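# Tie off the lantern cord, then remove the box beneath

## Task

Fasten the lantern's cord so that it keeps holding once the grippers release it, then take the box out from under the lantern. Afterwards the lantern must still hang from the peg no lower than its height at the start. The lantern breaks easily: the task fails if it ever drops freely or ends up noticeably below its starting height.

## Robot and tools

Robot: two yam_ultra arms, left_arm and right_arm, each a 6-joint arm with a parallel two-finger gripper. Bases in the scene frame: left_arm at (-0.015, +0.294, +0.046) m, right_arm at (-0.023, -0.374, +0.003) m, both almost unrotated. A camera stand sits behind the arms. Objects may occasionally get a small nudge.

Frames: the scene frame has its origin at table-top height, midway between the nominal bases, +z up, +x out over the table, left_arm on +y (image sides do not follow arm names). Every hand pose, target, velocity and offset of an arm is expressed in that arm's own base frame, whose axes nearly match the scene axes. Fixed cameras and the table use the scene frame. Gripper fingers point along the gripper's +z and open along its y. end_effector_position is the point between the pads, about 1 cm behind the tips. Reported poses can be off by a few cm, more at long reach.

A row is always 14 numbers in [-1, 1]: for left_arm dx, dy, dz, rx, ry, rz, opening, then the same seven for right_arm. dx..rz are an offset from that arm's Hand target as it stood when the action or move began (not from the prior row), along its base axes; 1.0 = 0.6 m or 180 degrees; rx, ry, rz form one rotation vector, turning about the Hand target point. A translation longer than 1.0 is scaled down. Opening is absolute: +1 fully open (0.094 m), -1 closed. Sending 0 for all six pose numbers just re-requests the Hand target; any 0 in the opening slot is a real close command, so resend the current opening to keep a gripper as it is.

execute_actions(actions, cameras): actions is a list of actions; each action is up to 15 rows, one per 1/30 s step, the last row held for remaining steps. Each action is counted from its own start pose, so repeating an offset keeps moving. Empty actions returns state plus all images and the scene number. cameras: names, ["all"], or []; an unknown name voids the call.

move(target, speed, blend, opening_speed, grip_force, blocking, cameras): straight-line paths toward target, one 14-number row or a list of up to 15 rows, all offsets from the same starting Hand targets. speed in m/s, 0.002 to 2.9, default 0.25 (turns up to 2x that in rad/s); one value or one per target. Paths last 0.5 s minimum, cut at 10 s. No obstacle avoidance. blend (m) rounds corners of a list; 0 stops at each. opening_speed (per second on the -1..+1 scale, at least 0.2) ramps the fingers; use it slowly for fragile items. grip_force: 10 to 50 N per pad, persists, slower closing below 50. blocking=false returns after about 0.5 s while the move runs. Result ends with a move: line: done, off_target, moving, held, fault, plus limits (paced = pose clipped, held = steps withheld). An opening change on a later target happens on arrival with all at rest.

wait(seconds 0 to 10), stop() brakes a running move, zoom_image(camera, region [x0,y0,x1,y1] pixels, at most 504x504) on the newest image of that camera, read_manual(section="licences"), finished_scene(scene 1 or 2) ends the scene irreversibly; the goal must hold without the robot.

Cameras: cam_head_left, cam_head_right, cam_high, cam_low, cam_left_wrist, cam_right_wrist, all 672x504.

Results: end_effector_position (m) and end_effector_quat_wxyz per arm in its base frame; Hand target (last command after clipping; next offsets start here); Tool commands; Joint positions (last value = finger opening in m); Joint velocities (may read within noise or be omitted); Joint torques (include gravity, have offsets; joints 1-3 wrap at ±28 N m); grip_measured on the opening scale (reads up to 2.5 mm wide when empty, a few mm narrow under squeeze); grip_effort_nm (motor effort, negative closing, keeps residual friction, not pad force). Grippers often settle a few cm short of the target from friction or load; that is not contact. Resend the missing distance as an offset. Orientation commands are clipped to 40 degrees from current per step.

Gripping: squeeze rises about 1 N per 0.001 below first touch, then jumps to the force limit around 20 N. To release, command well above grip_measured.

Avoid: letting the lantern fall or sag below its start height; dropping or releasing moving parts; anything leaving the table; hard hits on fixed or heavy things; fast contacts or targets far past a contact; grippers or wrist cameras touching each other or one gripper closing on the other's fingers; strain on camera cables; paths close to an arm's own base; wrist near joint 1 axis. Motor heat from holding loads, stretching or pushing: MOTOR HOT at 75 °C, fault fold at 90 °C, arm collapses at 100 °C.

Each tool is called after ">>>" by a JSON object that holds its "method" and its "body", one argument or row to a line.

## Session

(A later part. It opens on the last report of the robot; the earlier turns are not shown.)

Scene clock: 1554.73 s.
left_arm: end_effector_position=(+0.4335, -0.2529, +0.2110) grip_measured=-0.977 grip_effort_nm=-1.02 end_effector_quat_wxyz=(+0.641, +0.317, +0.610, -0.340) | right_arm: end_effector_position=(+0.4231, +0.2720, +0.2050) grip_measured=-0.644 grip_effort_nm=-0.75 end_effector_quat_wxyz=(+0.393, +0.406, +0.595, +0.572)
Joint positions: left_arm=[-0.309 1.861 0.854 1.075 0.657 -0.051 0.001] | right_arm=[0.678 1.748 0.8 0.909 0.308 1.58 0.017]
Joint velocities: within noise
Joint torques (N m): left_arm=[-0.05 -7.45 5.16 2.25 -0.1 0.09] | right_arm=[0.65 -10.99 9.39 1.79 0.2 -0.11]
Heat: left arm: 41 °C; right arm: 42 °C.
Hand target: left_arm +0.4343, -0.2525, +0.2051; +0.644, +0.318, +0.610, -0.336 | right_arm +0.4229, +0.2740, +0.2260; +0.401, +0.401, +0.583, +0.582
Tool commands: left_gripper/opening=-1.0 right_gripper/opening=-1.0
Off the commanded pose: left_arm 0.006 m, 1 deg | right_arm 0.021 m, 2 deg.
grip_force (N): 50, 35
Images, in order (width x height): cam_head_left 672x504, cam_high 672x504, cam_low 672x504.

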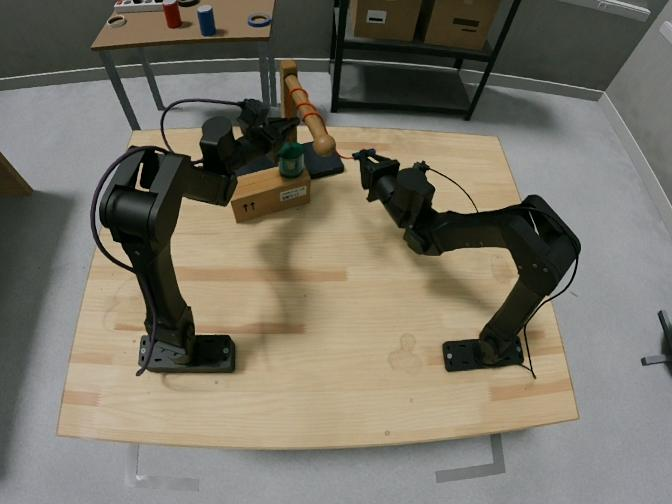

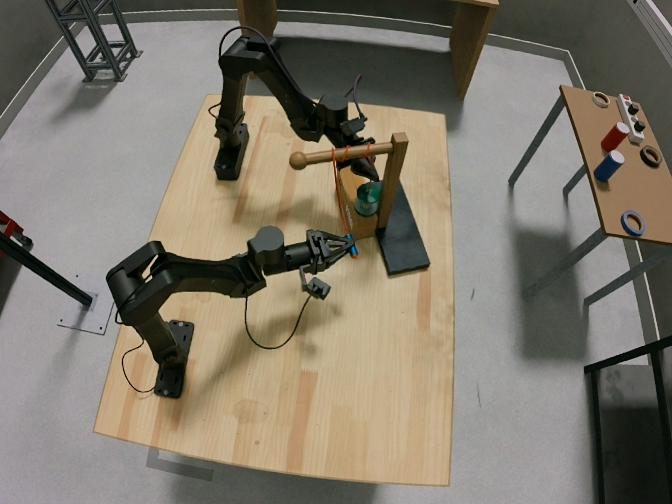

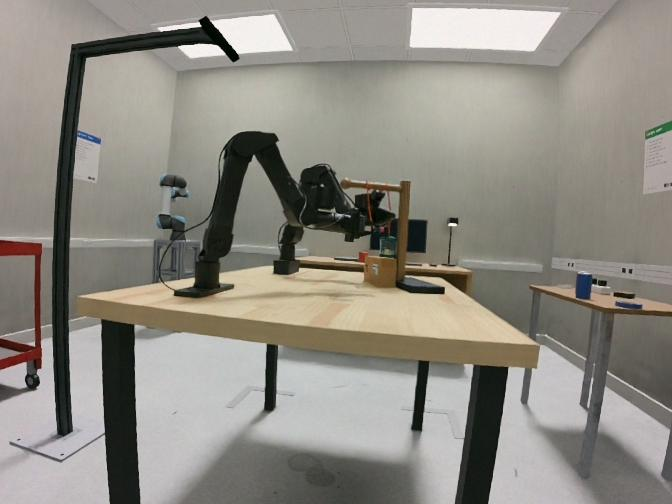

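>>> {"method": "zoom_image", "body": {
  "camera": "cam_head_left",
  "region": [230, 50, 400, 220]
}}

>>> {"method": "zoom_image", "body": {
  "camera": "cam_low",
  "region": [320, 160, 450, 300]
}}

Scaled by 2.965 from the camera's 672x504 image, which has a finer 960x720 frame.

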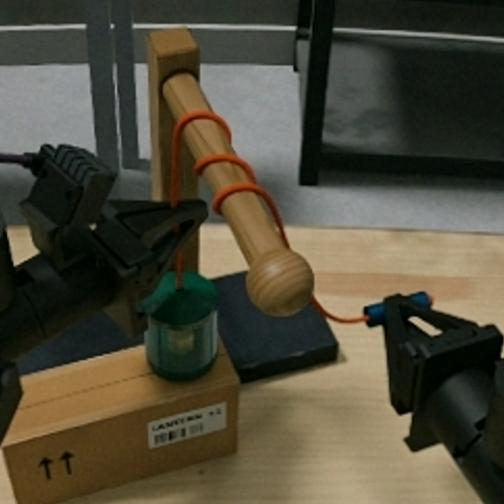

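Scaled by 3.600 from the camera's 672x504 image, which has a finer 960x720 frame.

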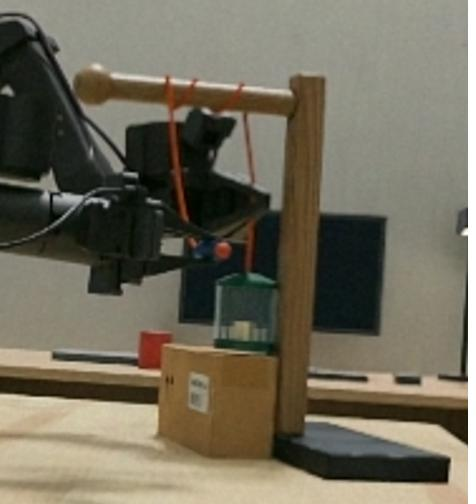

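>>> {"method": "move", "body": {
  "target": [
    [0,0,0,0,0,0,-1,-0.1662,0.1527,-0.0983,0,0,0,-1],
    [0,0,0,0,0,0,-1,-0.2447,0.3813,0.21,0,0,0,-1],
    [0,0,0,0,0,0,-1,-0.135,0.1647,0.41,0,0,0,-1],
    [0,0,0,0,0,0,-1,-0.0325,-0.0103,0.21,0,0,0,-1],
    [0,0,0,0,0,0,-1,-0.0365,0.0238,0.06,0,0,0,-1]
  ],
  "speed": 0.2,
  "blend": [0.03,0.03,0.03,0.03,0],
  "cameras": ["cam_head_left", "cam_low", "cam_high"]
}}

Scene clock: 1587.53 s.
left_arm: end_effector_position=(+0.4336, -0.2529, +0.2097) grip_measured=-0.977 grip_effort_nm=-1.03 end_effector_quat_wxyz=(+0.639, +0.317, +0.613, -0.341) | right_arm: end_effector_position=(+0.3949, +0.2957, +0.2832) grip_measured=-0.644 grip_effort_nm=-0.75 end_effector_quat_wxyz=(+0.390, +0.389, +0.569, +0.610)
Joint positions: left_arm=[-0.309 1.861 0.854 1.069 0.657 -0.051 0.001] | right_arm=[0.774 1.589 0.89 0.751 0.371 1.583 0.017]
Joint torques (N m): left_arm=[-0.03 -7.47 5.08 2.3 -0.09 0.09] | right_arm=[-0.73 -5.67 6.3 1.71 0.32 -0.15]
Heat: left arm: 41 °C; right arm: 42 °C.
Hand target: left_arm +0.4343, -0.2525, +0.2051; +0.644, +0.318, +0.610, -0.336 | right_arm +0.4009, +0.2884, +0.2620; +0.401, +0.401, +0.583, +0.582
Off the commanded pose: left_arm 0.005 m, 1 deg | right_arm 0.023 m, 4 deg.
grip_force (N): 50, 35
move: off_target (right_arm)
Images, in order (width x height): cam_head_left 672x504, cam_high 672x504, cam_low 672x504.

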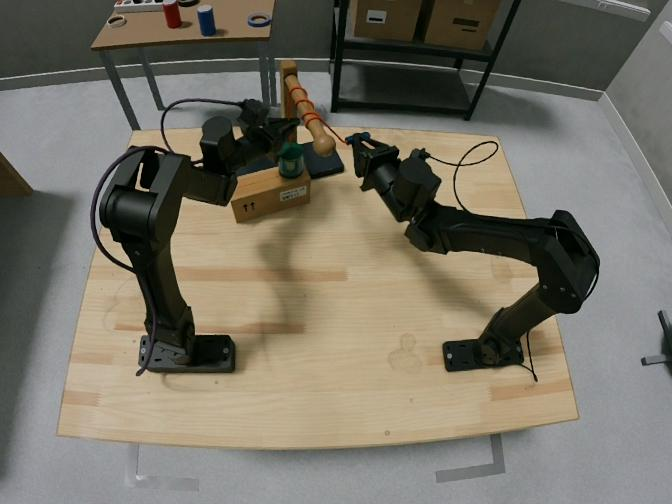

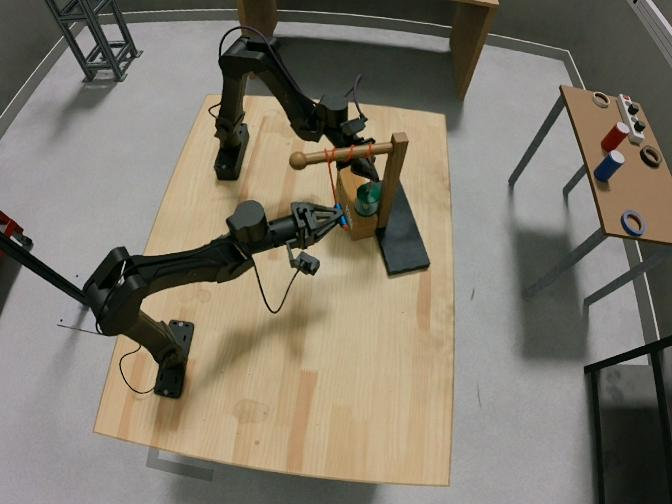

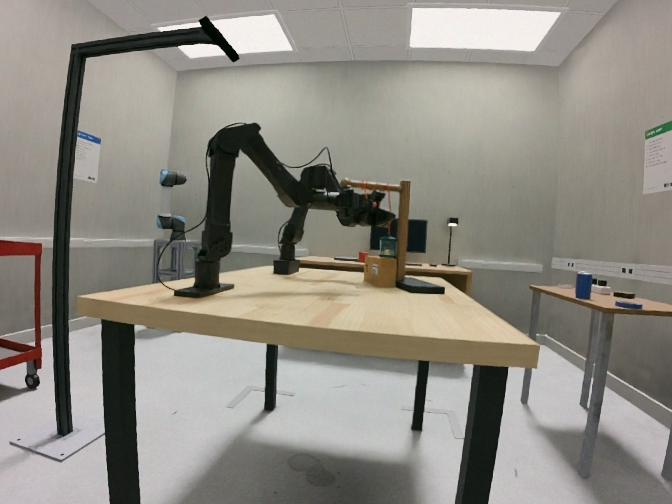

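>>> {"method": "zoom_image", "body": {
  "camera": "cam_head_left",
  "region": [230, 50, 400, 220]
}}

>>> {"method": "zoom_image", "body": {
  "camera": "cam_high",
  "region": [280, 110, 430, 260]
}}

>>> {"method": "zoom_image", "body": {
  "camera": "cam_low",
  "region": [320, 160, 450, 300]
}}

Scaled by 2.965 from the camera's 672x504 image, which has a finer 960x720 frame.

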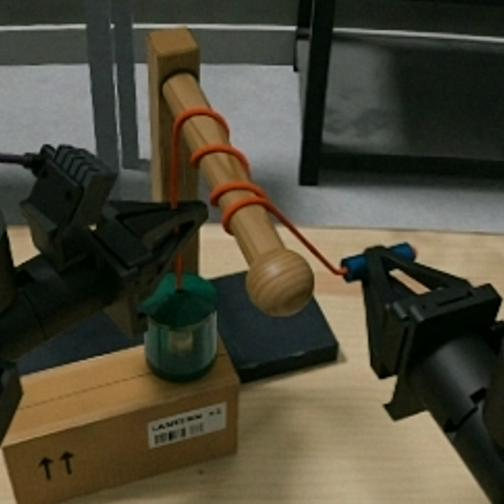

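Scaled by 3.360 from the camera's 672x504 image, which has a finer 960x720 frame.

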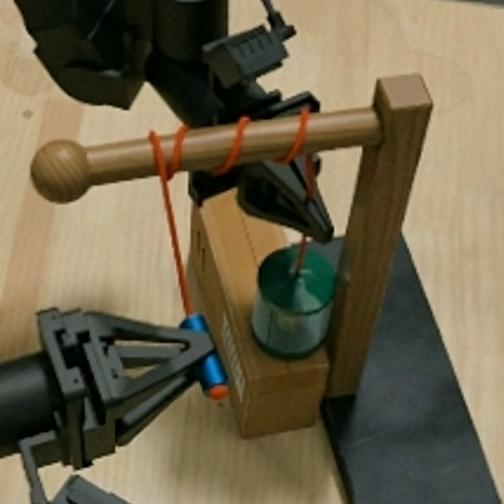

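Scaled by 3.600 from the camera's 672x504 image, which has a finer 960x720 frame.

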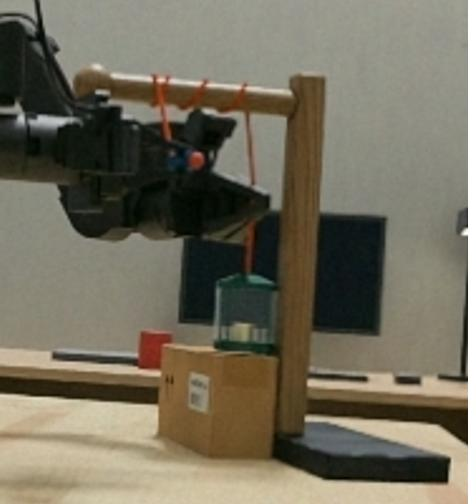

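>>> {"method": "move", "body": {
  "target": [0,0,0.0833,0,0,0,-1,0,0,0,0,0,0,-1],
  "speed": 0.1,
  "cameras": []
}}

Scene clock: 1616.50 s.
left_arm: end_effector_position=(+0.4321, -0.2524, +0.2112) grip_measured=-0.977 grip_effort_nm=-1.03 end_effector_quat_wxyz=(+0.605, +0.310, +0.646, -0.346) | right_arm: end_effector_position=(+0.3951, +0.2947, +0.2824) grip_measured=-0.644 grip_effort_nm=-0.75 end_effector_quat_wxyz=(+0.391, +0.391, +0.569, +0.609)
Joint positions: left_arm=[-0.309 1.793 0.879 0.879 0.657 -0.051 0.001] | right_arm=[0.774 1.589 0.888 0.751 0.376 1.583 0.017]
Joint torques (N m): left_arm=[-0.06 -12.74 9.22 2.14 -0.07 0.08] | right_arm=[-0.85 -5.67 6.58 1.72 0.29 -0.16]
Heat: left arm: 41 °C; right arm: 38 °C.
Hand target: left_arm +0.4343, -0.2525, +0.2550; +0.644, +0.318, +0.610, -0.336 | right_arm +0.4009, +0.2883, +0.2621; +0.401, +0.401, +0.583, +0.582
Off the commanded pose: left_arm 0.044 m, 6 deg | right_arm 0.022 m, 4 deg.
grip_force (N): 50, 35
move: off_target (left_arm, right_arm)
No camera images: "cameras" was empty.

>>> {"method": "move", "body": {
  "target": [0,0,0.05,0,0,0,-1,0,0,0,0,0,0,-1],
  "speed": 0.06,
  "cameras": []
}}

Scene clock: 1624.10 s.
left_arm: end_effector_position=(+0.4338, -0.2530, +0.2362) grip_measured=-0.977 grip_effort_nm=-1.03 end_effector_quat_wxyz=(+0.599, +0.309, +0.653, -0.347) | right_arm: end_effector_position=(+0.3965, +0.2937, +0.2789) grip_measured=-0.644 grip_effort_nm=-0.75 end_effector_quat_wxyz=(+0.393, +0.395, +0.570, +0.604)
Joint positions: left_arm=[-0.309 1.731 0.942 0.736 0.657 -0.051 0.001] | right_arm=[0.774 1.595 0.888 0.749 0.386 1.583 0.017]
Joint torques (N m): left_arm=[-0.12 -12.55 9.63 2.35 -0.07 0.07] | right_arm=[-0.91 -6.19 6.58 1.76 0.18 -0.14]
Heat: left arm: 44 °C; right arm: 38 °C.
Hand target: left_arm +0.4343, -0.2525, +0.2849; +0.643, +0.318, +0.610, -0.336 | right_arm +0.4009, +0.2883, +0.2621; +0.401, +0.401, +0.582, +0.583
Off the commanded pose: left_arm 0.049 m, 7 deg | right_arm 0.018 m, 3 deg.
grip_force (N): 50, 35
move: off_target (left_arm, right_arm)
No camera images: "cameras" was empty.

>>> {"method": "move", "body": {
  "target": [0,0,0.02,0,0,0,-1,0,0,-0.05,0,0,0,-1],
  "speed": 0.06,
  "cameras": ["cam_head_left", "cam_low", "cam_high"]
}}

Scene clock: 1632.43 s.
left_arm: end_effector_position=(+0.4345, -0.2532, +0.2458) grip_measured=-0.977 grip_effort_nm=-1.03 end_effector_quat_wxyz=(+0.598, +0.308, +0.653, -0.347) | right_arm: end_effector_position=(+0.3969, +0.2941, +0.2465) grip_measured=-0.644 grip_effort_nm=-0.75 end_effector_quat_wxyz=(+0.393, +0.396, +0.574, +0.600)
Joint positions: left_arm=[-0.309 1.713 0.967 0.69 0.657 -0.051 0.001] | right_arm=[0.774 1.661 0.822 0.869 0.386 1.583 0.017]
Joint torques (N m): left_arm=[-0.14 -12.68 10.11 2.33 -0.07 0.07] | right_arm=[-0.85 -6.13 6.31 1.9 0.16 -0.16]
Heat: left arm: 46 °C; right arm: 38 °C.
Hand target: left_arm +0.4343, -0.2525, +0.2968; +0.643, +0.318, +0.610, -0.336 | right_arm +0.4009, +0.2883, +0.2321; +0.401, +0.401, +0.583, +0.582
Off the commanded pose: left_arm 0.051 m, 7 deg | right_arm 0.016 m, 2 deg.
grip_force (N): 50, 35
move: off_target (left_arm, right_arm)
Images, in order (width x height): cam_head_left 672x504, cam_high 672x504, cam_low 672x504.

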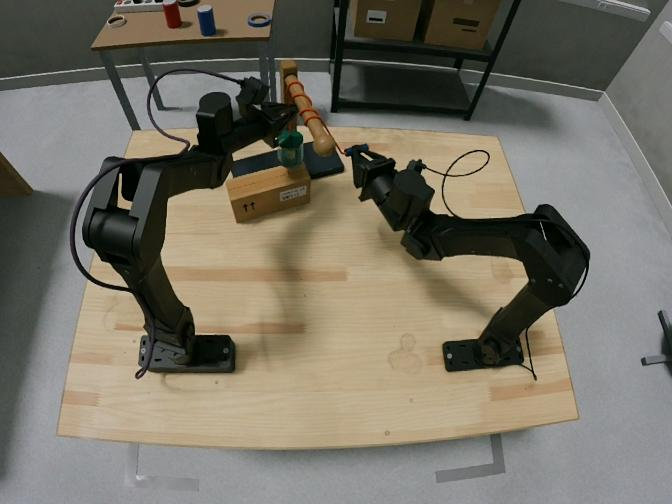

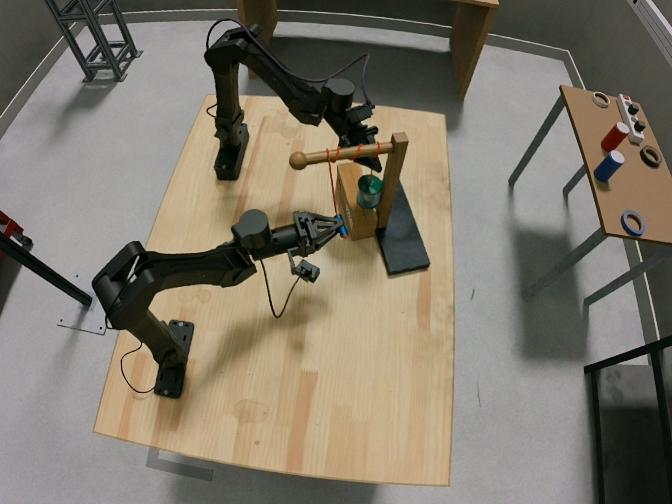

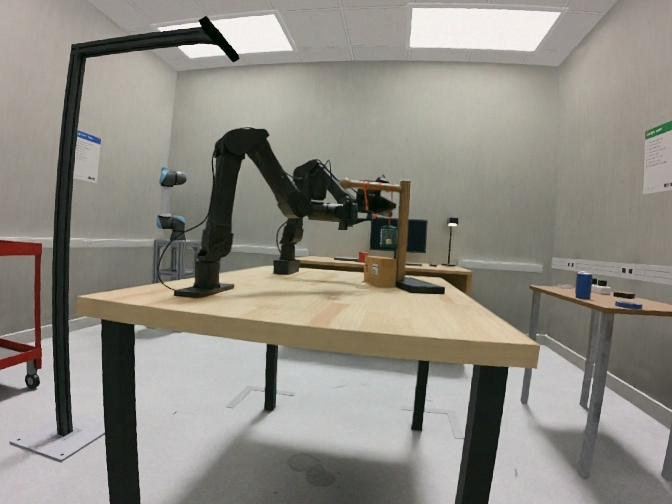

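>>> {"method": "move", "body": {
  "target": [0,0,0,0,0,0,-1,0,0,-0.05,0,0,0,-1],
  "speed": 0.06,
  "cameras": []
}}

>>> {"method": "zoom_image", "body": {
  "camera": "cam_high",
  "region": [280, 110, 430, 260]
}}

Scene clock: 1642.87 s.
left_arm: end_effector_position=(+0.4345, -0.2532, +0.2457) grip_measured=-0.977 grip_effort_nm=-1.03 end_effector_quat_wxyz=(+0.598, +0.308, +0.654, -0.347) | right_arm: end_effector_position=(+0.3959, +0.2946, +0.2369) grip_measured=-0.644 grip_effort_nm=-0.75 end_effector_quat_wxyz=(+0.395, +0.388, +0.550, +0.625)
Joint positions: left_arm=[-0.309 1.713 0.967 0.69 0.657 -0.051 0.001] | right_arm=[0.774 1.732 0.774 1.058 0.379 1.583 0.017]
Joint torques (N m): left_arm=[-0.06 -12.68 10.09 2.31 -0.05 0.07] | right_arm=[-0.81 -5.52 4.96 1.37 0.22 -0.17]
Heat: left arm: 44 °C; right arm: 39 °C.
Hand target: left_arm +0.4343, -0.2525, +0.2968; +0.643, +0.318, +0.610, -0.336 | right_arm +0.4009, +0.2883, +0.2021; +0.401, +0.401, +0.582, +0.583
Off the commanded pose: left_arm 0.051 m, 7 deg | right_arm 0.036 m, 6 deg.
grip_force (N): 50, 35
move: off_target (left_arm, right_arm)
No camera images: "cameras" was empty.

Scaled by 3.360 from the camera's 672x504 image, which has a finer 960x720 frame.
This view is cut from an older image: the scene may have changed since it was taken.

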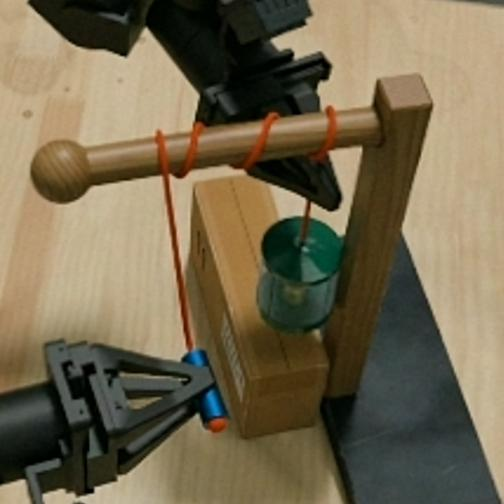

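>>> {"method": "execute_actions", "body": {
  "actions": [],
  "cameras": ["cam_head_left", "cam_high", "cam_low", "cam_left_wrist"]
}}

>>> {"method": "zoom_image", "body": {
  "camera": "cam_high",
  "region": [280, 110, 430, 260]
}}

>>> {"method": "zoom_image", "body": {
  "camera": "cam_low",
  "region": [320, 160, 450, 300]
}}

>>> {"method": "zoom_image", "body": {
  "camera": "cam_head_left",
  "region": [230, 50, 400, 220]
}}

Scene clock: 1653.10 s.
left_arm: end_effector_position=(+0.4345, -0.2532, +0.2457) grip_measured=-0.977 grip_effort_nm=-1.03 end_effector_quat_wxyz=(+0.598, +0.308, +0.654, -0.347) | right_arm: end_effector_position=(+0.3958, +0.2945, +0.2368) grip_measured=-0.644 grip_effort_nm=-0.75 end_effector_quat_wxyz=(+0.395, +0.388, +0.551, +0.624)
Joint positions: left_arm=[-0.309 1.713 0.967 0.69 0.657 -0.051 0.001] | right_arm=[0.774 1.732 0.773 1.058 0.379 1.583 0.017]
Joint velocities: within noise
Joint torques (N m): left_arm=[-0.08 -12.7 10.14 2.31 -0.05 0.07] | right_arm=[-0.88 -5.57 4.94 1.34 0.22 -0.15]
Heat: left arm: 43 °C; right arm: 38 °C.
Hand target: left_arm +0.4343, -0.2525, +0.2968; +0.643, +0.318, +0.610, -0.336 | right_arm +0.4009, +0.2883, +0.2020; +0.401, +0.401, +0.583, +0.582
Tool commands: left_gripper/opening=-1.0 right_gripper/opening=-1.0
Off the commanded pose: left_arm 0.051 m, 7 deg | right_arm 0.036 m, 6 deg.
grip_force (N): 50, 35
Images, in order (width x height): cam_head_left 672x504, cam_high 672x504, cam_low 672x504, cam_left_wrist 672x504.

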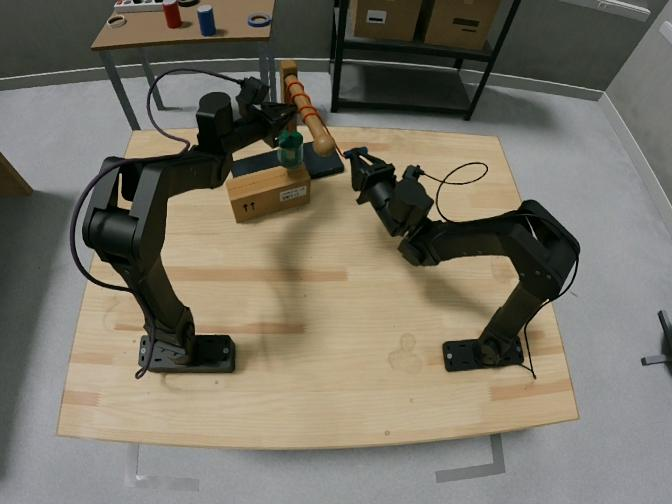

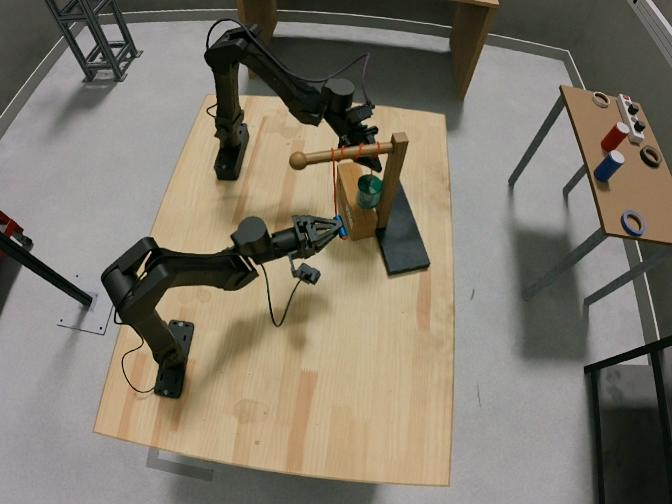

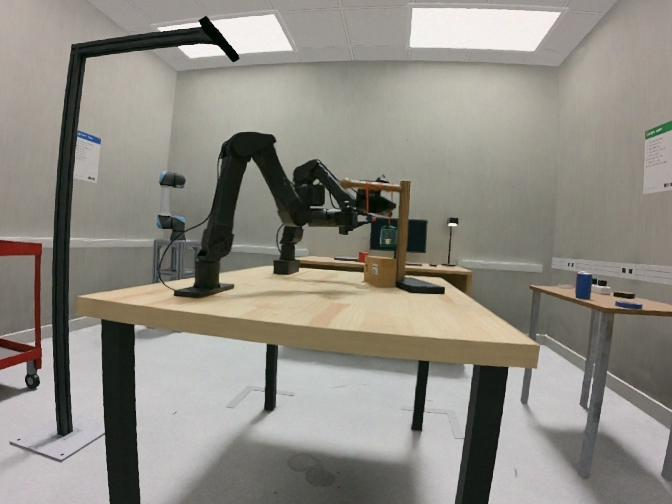

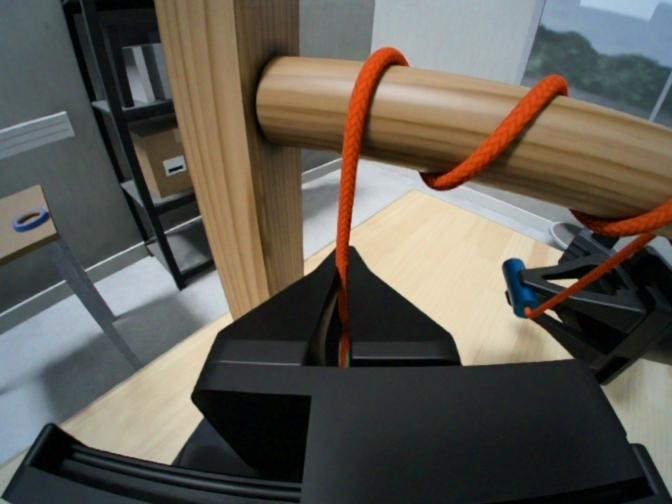

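Scaled by 3.360 from the camera's 672x504 image, which has a finer 960x720 frame.

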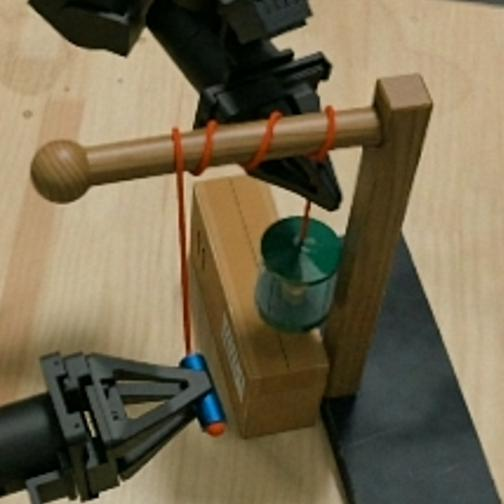

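Scaled by 3.600 from the camera's 672x504 image, which has a finer 960x720 frame.

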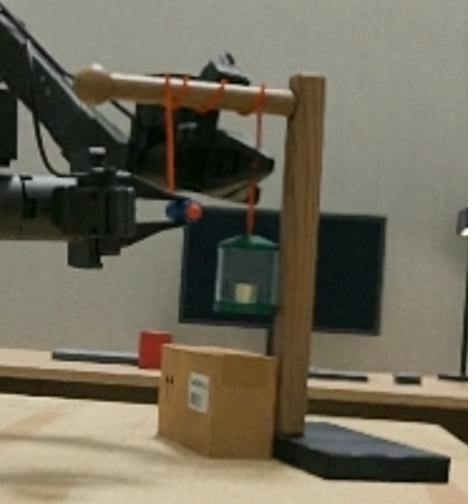

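Scaled by 2.965 from the camera's 672x504 image, which has a finer 960x720 frame.

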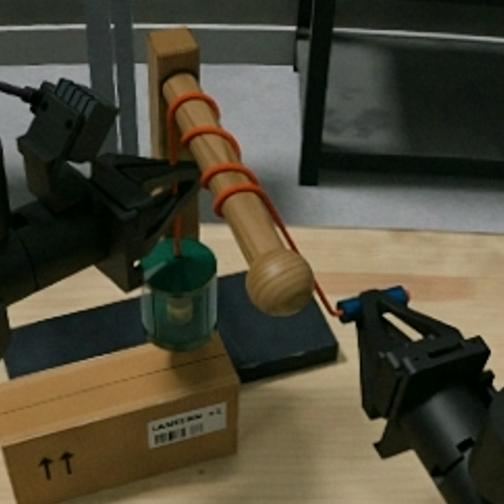

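>>> {"method": "move", "body": {
  "target": [0,0,0,0,0,0,-1,-0.0315,0.1012,0.0217,0,0,0,-1],
  "speed": 0.1,
  "cameras": ["cam_head_left", "cam_high", "cam_low", "cam_right_wrist"]
}}

>>> {"method": "zoom_image", "body": {
  "camera": "cam_head_left",
  "region": [230, 50, 400, 220]
}}

>>> {"method": "zoom_image", "body": {
  "camera": "cam_low",
  "region": [320, 160, 450, 300]
}}

Scene clock: 1682.83 s.
left_arm: end_effector_position=(+0.4345, -0.2532, +0.2457) grip_measured=-0.977 grip_effort_nm=-1.02 end_effector_quat_wxyz=(+0.598, +0.308, +0.654, -0.347) | right_arm: end_effector_position=(+0.3785, +0.3453, +0.2269) grip_measured=-0.644 grip_effort_nm=-0.75 end_effector_quat_wxyz=(+0.395, +0.401, +0.566, +0.603)
Joint positions: left_arm=[-0.309 1.713 0.967 0.69 0.657 -0.051 0.001] | right_arm=[0.922 1.812 0.894 0.964 0.547 1.583 0.017]
Joint torques (N m): left_arm=[-0.14 -12.68 10.09 2.31 -0.06 0.07] | right_arm=[0.16 -6.94 8.98 1.38 0.18 -0.18]
Heat: left arm: 43 °C; right arm: 37 °C.
Hand target: left_arm +0.4343, -0.2525, +0.2968; +0.643, +0.318, +0.610, -0.336 | right_arm +0.3821, +0.3490, +0.2150; +0.401, +0.401, +0.583, +0.582
Off the commanded pose: left_arm 0.051 m, 7 deg | right_arm 0.013 m, 3 deg.
grip_force (N): 50, 35
move: off_target (left_arm, right_arm)
Images, in order (width x height): cam_head_left 672x504, cam_high 672x504, cam_low 672x504, cam_right_wrist 672x504.

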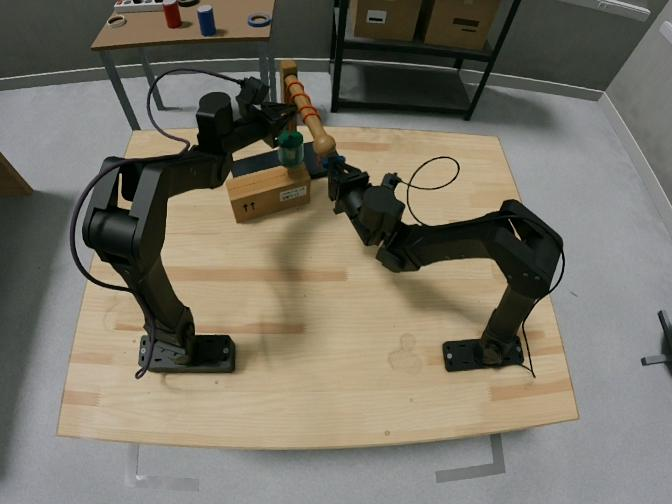

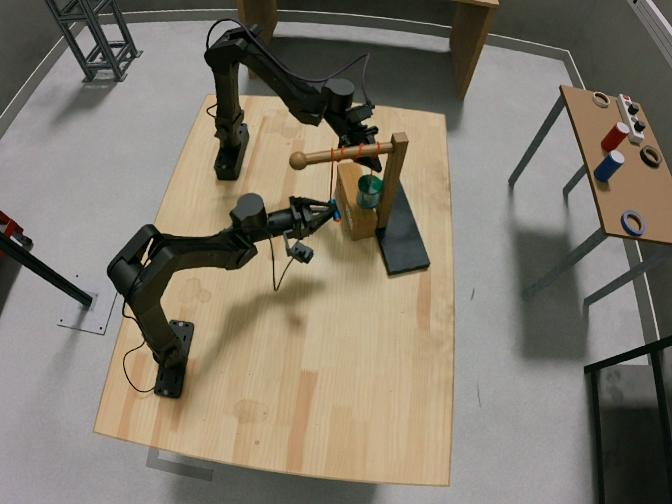

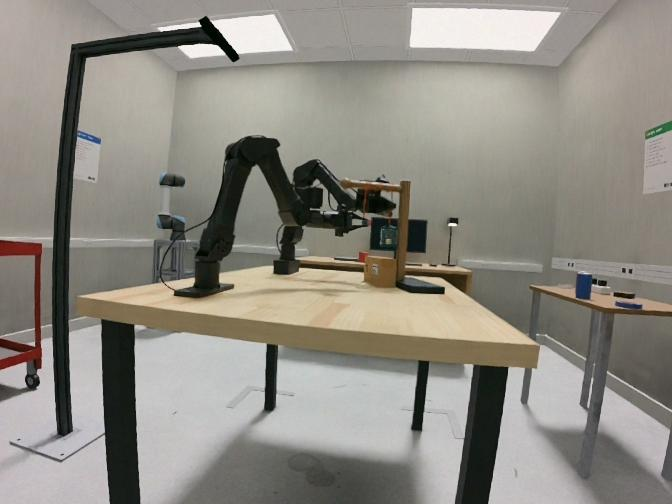

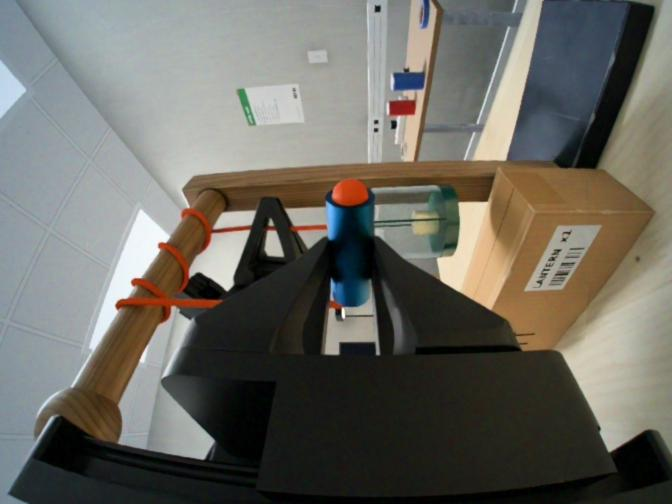

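Scaled by 2.965 from the camera's 672x504 image, which has a finer 960x720 frame.

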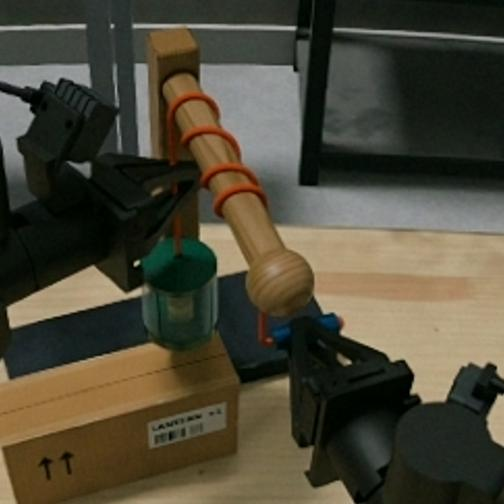

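Scaled by 3.600 from the camera's 672x504 image, which has a finer 960x720 frame.

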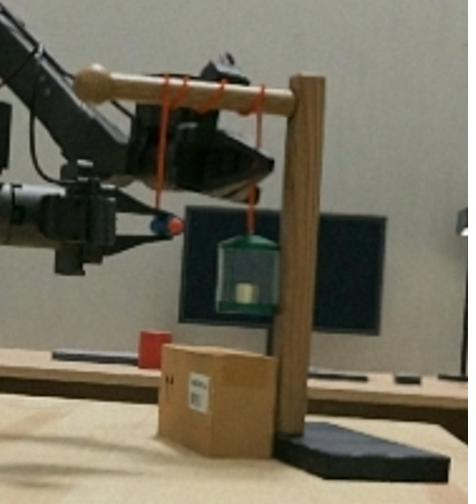

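>>> {"method": "move", "body": {
  "target": [0,0,-0.08,0,0,0,-1,0,0,0,0,0,0,-1],
  "speed": 0.08,
  "cameras": []
}}

Scene clock: 1696.00 s.
left_arm: end_effector_position=(+0.4326, -0.2526, +0.2481) grip_measured=-0.977 grip_effort_nm=-1.03 end_effector_quat_wxyz=(+0.630, +0.316, +0.622, -0.341) | right_arm: end_effector_position=(+0.3786, +0.3452, +0.2250) grip_measured=-0.644 grip_effort_nm=-0.75 end_effector_quat_wxyz=(+0.395, +0.401, +0.569, +0.600)
Joint positions: left_arm=[-0.309 1.74 0.923 0.849 0.657 -0.047 0.001] | right_arm=[0.922 1.812 0.894 0.955 0.547 1.583 0.017]
Joint torques (N m): left_arm=[0.03 -7.02 5.76 2.65 -0.09 0.07] | right_arm=[0.24 -6.93 9.09 1.48 0.16 -0.15]
Heat: left arm: 43 °C; right arm: 37 °C.
Hand target: left_arm +0.4343, -0.2525, +0.2490; +0.644, +0.318, +0.610, -0.336 | right_arm +0.3821, +0.3490, +0.2150; +0.401, +0.401, +0.583, +0.582
Off the commanded pose: left_arm 0.002 m, 2 deg | right_arm 0.011 m, 3 deg.
grip_force (N): 50, 35
move: off_target (right_arm)
No camera images: "cameras" was empty.

>>> {"method": "move", "body": {
  "target": [0,0,-0.0167,0,0,0,-1,0,0,0,0,0,0,-1],
  "speed": 0.05,
  "cameras": []
}}

>>> {"method": "move", "body": {
  "target": [0,0,-0.0167,0,0,0,-1,0,0,0,0,0,0,-1],
  "speed": 0.05,
  "cameras": []
}}

Scene clock: 1705.77 s.
left_arm: end_effector_position=(+0.4326, -0.2526, +0.2473) grip_measured=-0.977 grip_effort_nm=-1.03 end_effector_quat_wxyz=(+0.641, +0.318, +0.610, -0.339) | right_arm: end_effector_position=(+0.3786, +0.3452, +0.2250) grip_measured=-0.644 grip_effort_nm=-0.75 end_effector_quat_wxyz=(+0.395, +0.401, +0.569, +0.600)
Joint positions: left_arm=[-0.309 1.76 0.908 0.917 0.657 -0.047 0.001] | right_arm=[0.922 1.812 0.894 0.955 0.547 1.583 0.017]
Joint torques (N m): left_arm=[-0.05 -6.58 5.33 2.39 -0.1 0.04] | right_arm=[0.31 -6.93 9.06 1.48 0.14 -0.16]
Heat: left arm: 42 °C; right arm: 37 °C.
Hand target: left_arm +0.4343, -0.2525, +0.2390; +0.644, +0.318, +0.610, -0.336 | right_arm +0.3821, +0.3490, +0.2150; +0.401, +0.401, +0.583, +0.582
Off the commanded pose: left_arm 0.009 m, 1 deg | right_arm 0.011 m, 3 deg.
grip_force (N): 50, 35
move: off_target (right_arm)
No camera images: "cameras" was empty.

Scene clock: 1706.67 s.
left_arm: end_effector_position=(+0.4322, -0.2525, +0.2463) grip_measured=-0.977 grip_effort_nm=-1.03 end_effector_quat_wxyz=(+0.652, +0.320, +0.599, -0.337) | right_arm: end_effector_position=(+0.3786, +0.3452, +0.2250) grip_measured=-0.644 grip_effort_nm=-0.75 end_effector_quat_wxyz=(+0.395, +0.401, +0.569, +0.600)
Joint positions: left_arm=[-0.309 1.78 0.895 0.984 0.657 -0.047 0.001] | right_arm=[0.922 1.812 0.894 0.955 0.547 1.583 0.017]
Joint torques (N m): left_arm=[-0.02 -6.2 4.96 2.1 -0.11 0.05] | right_arm=[0.21 -6.98 9.11 1.46 0.15 -0.16]
Heat: left arm: 42 °C; right arm: 37 °C.
Hand target: left_arm +0.4343, -0.2525, +0.2289; +0.643, +0.318, +0.610, -0.336 | right_arm +0.3821, +0.3490, +0.2150; +0.401, +0.401, +0.583, +0.582
Off the commanded pose: left_arm 0.017 m, 2 deg | right_arm 0.011 m, 3 deg.
grip_force (N): 50, 35
move: off_target (left_arm, right_arm)
No camera images: "cameras" was empty.

>>> {"method": "move", "body": {
  "target": [0,0,-0.0167,0,0,0,-1,0,0,0,0,0,0,-1],
  "speed": 0.05,
  "cameras": []
}}

>>> {"method": "move", "body": {
  "target": [0,0,-0.0167,0,0,0,-1,0,0,0,0,0,0,-1],
  "speed": 0.05,
  "cameras": ["cam_high", "cam_low", "cam_left_wrist", "cam_head_left"]
}}

Scene clock: 1714.83 s.
left_arm: end_effector_position=(+0.4315, -0.2522, +0.2455) grip_measured=-0.977 grip_effort_nm=-1.03 end_effector_quat_wxyz=(+0.663, +0.322, +0.587, -0.335) | right_arm: end_effector_position=(+0.3786, +0.3452, +0.2250) grip_measured=-0.644 grip_effort_nm=-0.75 end_effector_quat_wxyz=(+0.395, +0.401, +0.569, +0.600)
Joint positions: left_arm=[-0.309 1.8 0.881 1.051 0.657 -0.047 0.001] | right_arm=[0.922 1.812 0.894 0.955 0.547 1.583 0.017]
Joint torques (N m): left_arm=[0.01 -5.91 4.46 1.81 -0.12 0.03] | right_arm=[0.28 -6.93 9.07 1.47 0.16 -0.14]
Heat: left arm: 41 °C; right arm: 37 °C.
Hand target: left_arm +0.4343, -0.2525, +0.2189; +0.643, +0.318, +0.610, -0.336 | right_arm +0.3821, +0.3490, +0.2150; +0.401, +0.401, +0.583, +0.582
Off the commanded pose: left_arm 0.027 m, 4 deg | right_arm 0.011 m, 3 deg.
grip_force (N): 50, 35
move: off_target (left_arm, right_arm)
No camera images: "cameras" was empty.

Scene clock: 1715.73 s.
left_arm: end_effector_position=(+0.4302, -0.2518, +0.2447) grip_measured=-0.977 grip_effort_nm=-1.03 end_effector_quat_wxyz=(+0.674, +0.324, +0.574, -0.333) | right_arm: end_effector_position=(+0.3786, +0.3452, +0.2250) grip_measured=-0.644 grip_effort_nm=-0.75 end_effector_quat_wxyz=(+0.395, +0.401, +0.569, +0.600)
Joint positions: left_arm=[-0.309 1.82 0.868 1.117 0.657 -0.047 0.001] | right_arm=[0.922 1.812 0.894 0.955 0.547 1.583 0.017]
Joint torques (N m): left_arm=[0.02 -5.48 4.03 1.52 -0.13 0.05] | right_arm=[0.18 -6.95 9.16 1.45 0.16 -0.17]
Heat: left arm: 41 °C; right arm: 37 °C.
Hand target: left_arm +0.4343, -0.2525, +0.2088; +0.643, +0.318, +0.610, -0.336 | right_arm +0.3821, +0.3490, +0.2150; +0.401, +0.401, +0.583, +0.582
Off the commanded pose: left_arm 0.036 m, 5 deg | right_arm 0.011 m, 3 deg.
grip_force (N): 50, 35
move: off_target (left_arm, right_arm)
Images, in order (width x height): cam_head_left 672x504, cam_high 672x504, cam_low 672x504, cam_left_wrist 672x504.

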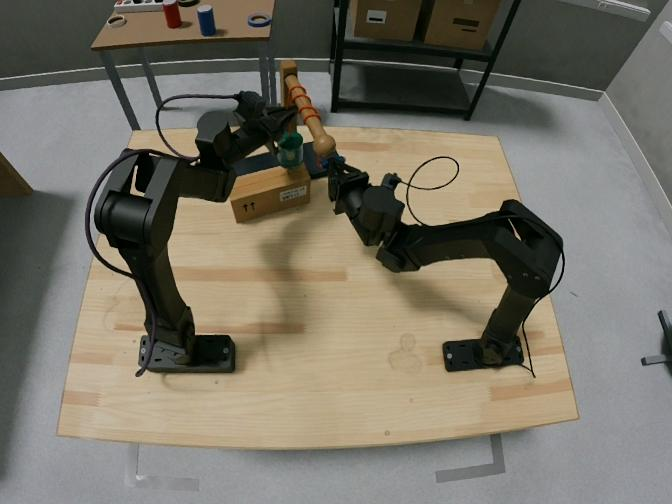

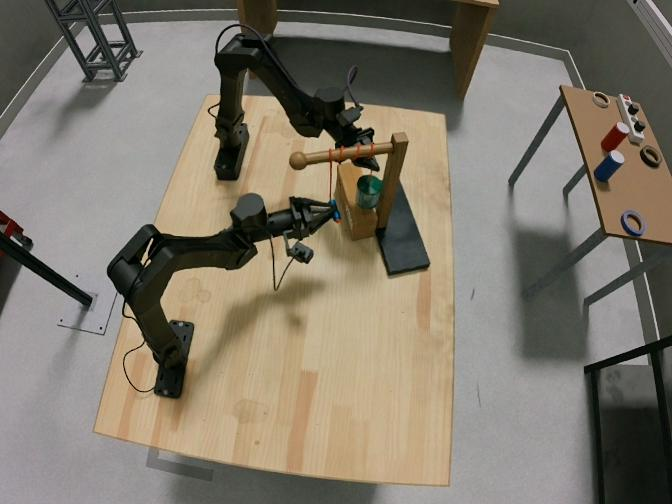

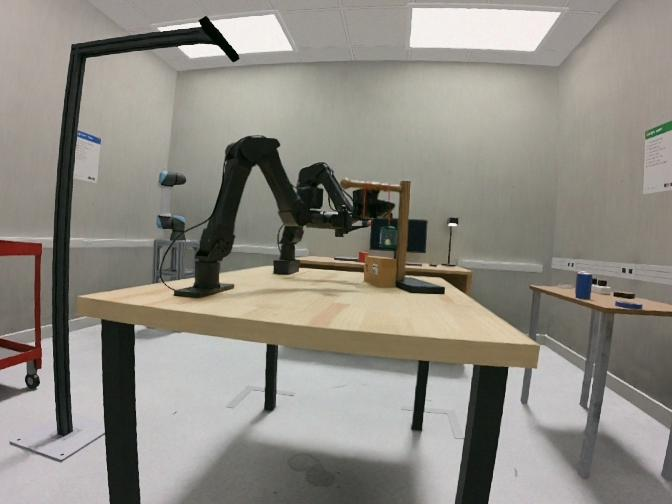

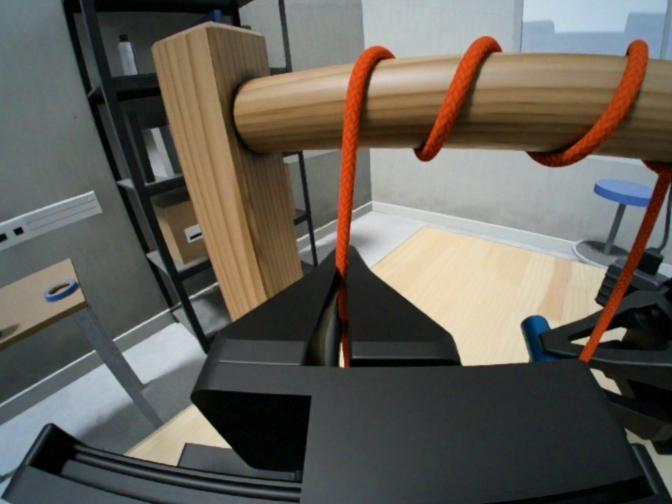

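>>> {"method": "move", "body": {
  "target": [0,0,0.0083,0,0,0,-1,0,0,0,0,0,0,-0.35],
  "speed": 0.05,
  "opening_speed": 0.4,
  "cameras": ["cam_head_left", "cam_low", "cam_right_wrist"]
}}

>>> {"method": "zoom_image", "body": {
  "camera": "cam_low",
  "region": [320, 160, 450, 300]
}}

Scene clock: 1738.57 s.
left_arm: end_effector_position=(+0.4299, -0.2517, +0.2429) grip_measured=-0.977 grip_effort_nm=-1.03 end_effector_quat_wxyz=(+0.672, +0.324, +0.576, -0.333) | right_arm: end_effector_position=(+0.3787, +0.3452, +0.2207) grip_measured=-0.352 grip_effort_nm=0.08 end_effector_quat_wxyz=(+0.395, +0.402, +0.575, +0.593)
Joint positions: left_arm=[-0.309 1.82 0.865 1.115 0.657 -0.047 0.001] | right_arm=[0.922 1.812 0.894 0.936 0.548 1.583 0.03]
Joint torques (N m): left_arm=[-0.01 -6.42 4.77 1.36 -0.13 0.03] | right_arm=[0.24 -6.9 9.17 1.65 0.16 -0.16]
Heat: left arm: 40 °C; right arm: 38 °C.
Hand target: left_arm +0.4343, -0.2525, +0.2137; +0.643, +0.318, +0.610, -0.336 | right_arm +0.3821, +0.3490, +0.2150; +0.401, +0.401, +0.583, +0.582
Off the commanded pose: left_arm 0.029 m, 5 deg | right_arm 0.008 m, 2 deg.
grip_force (N): 50, 35
move: off_target (left_arm)
Images, in order (width x height): cam_head_left 672x504, cam_low 672x504, cam_right_wrist 672x504.

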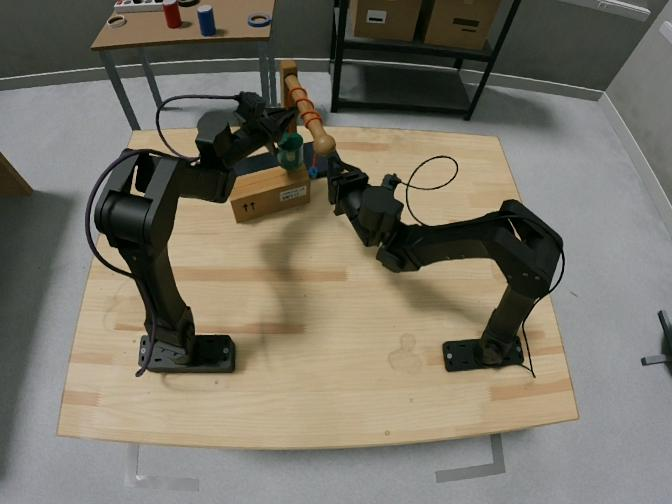

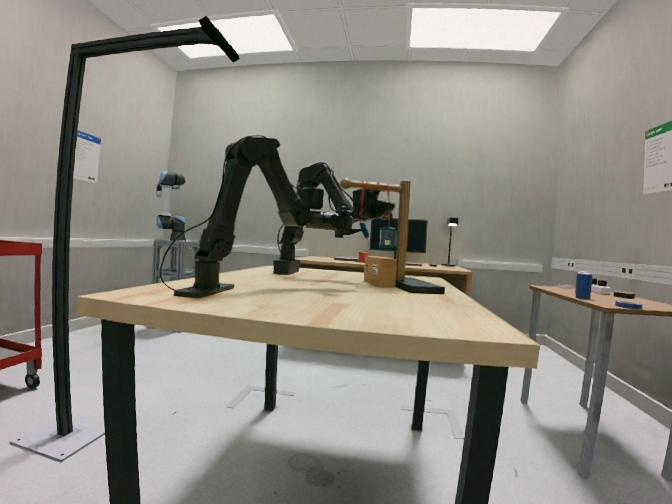

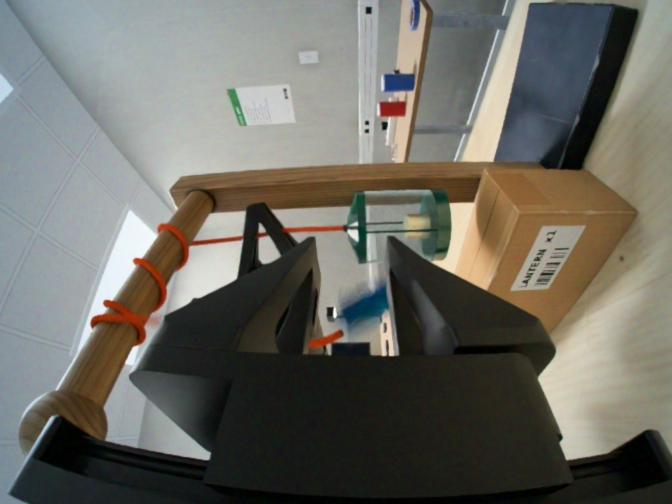

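Scaled by 3.600 from the camera's 672x504 image, which has a finer 960x720 frame.

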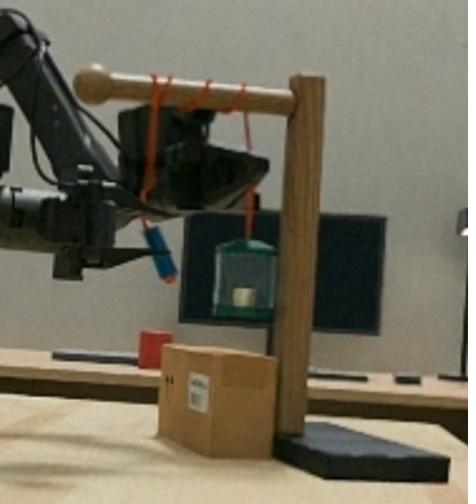

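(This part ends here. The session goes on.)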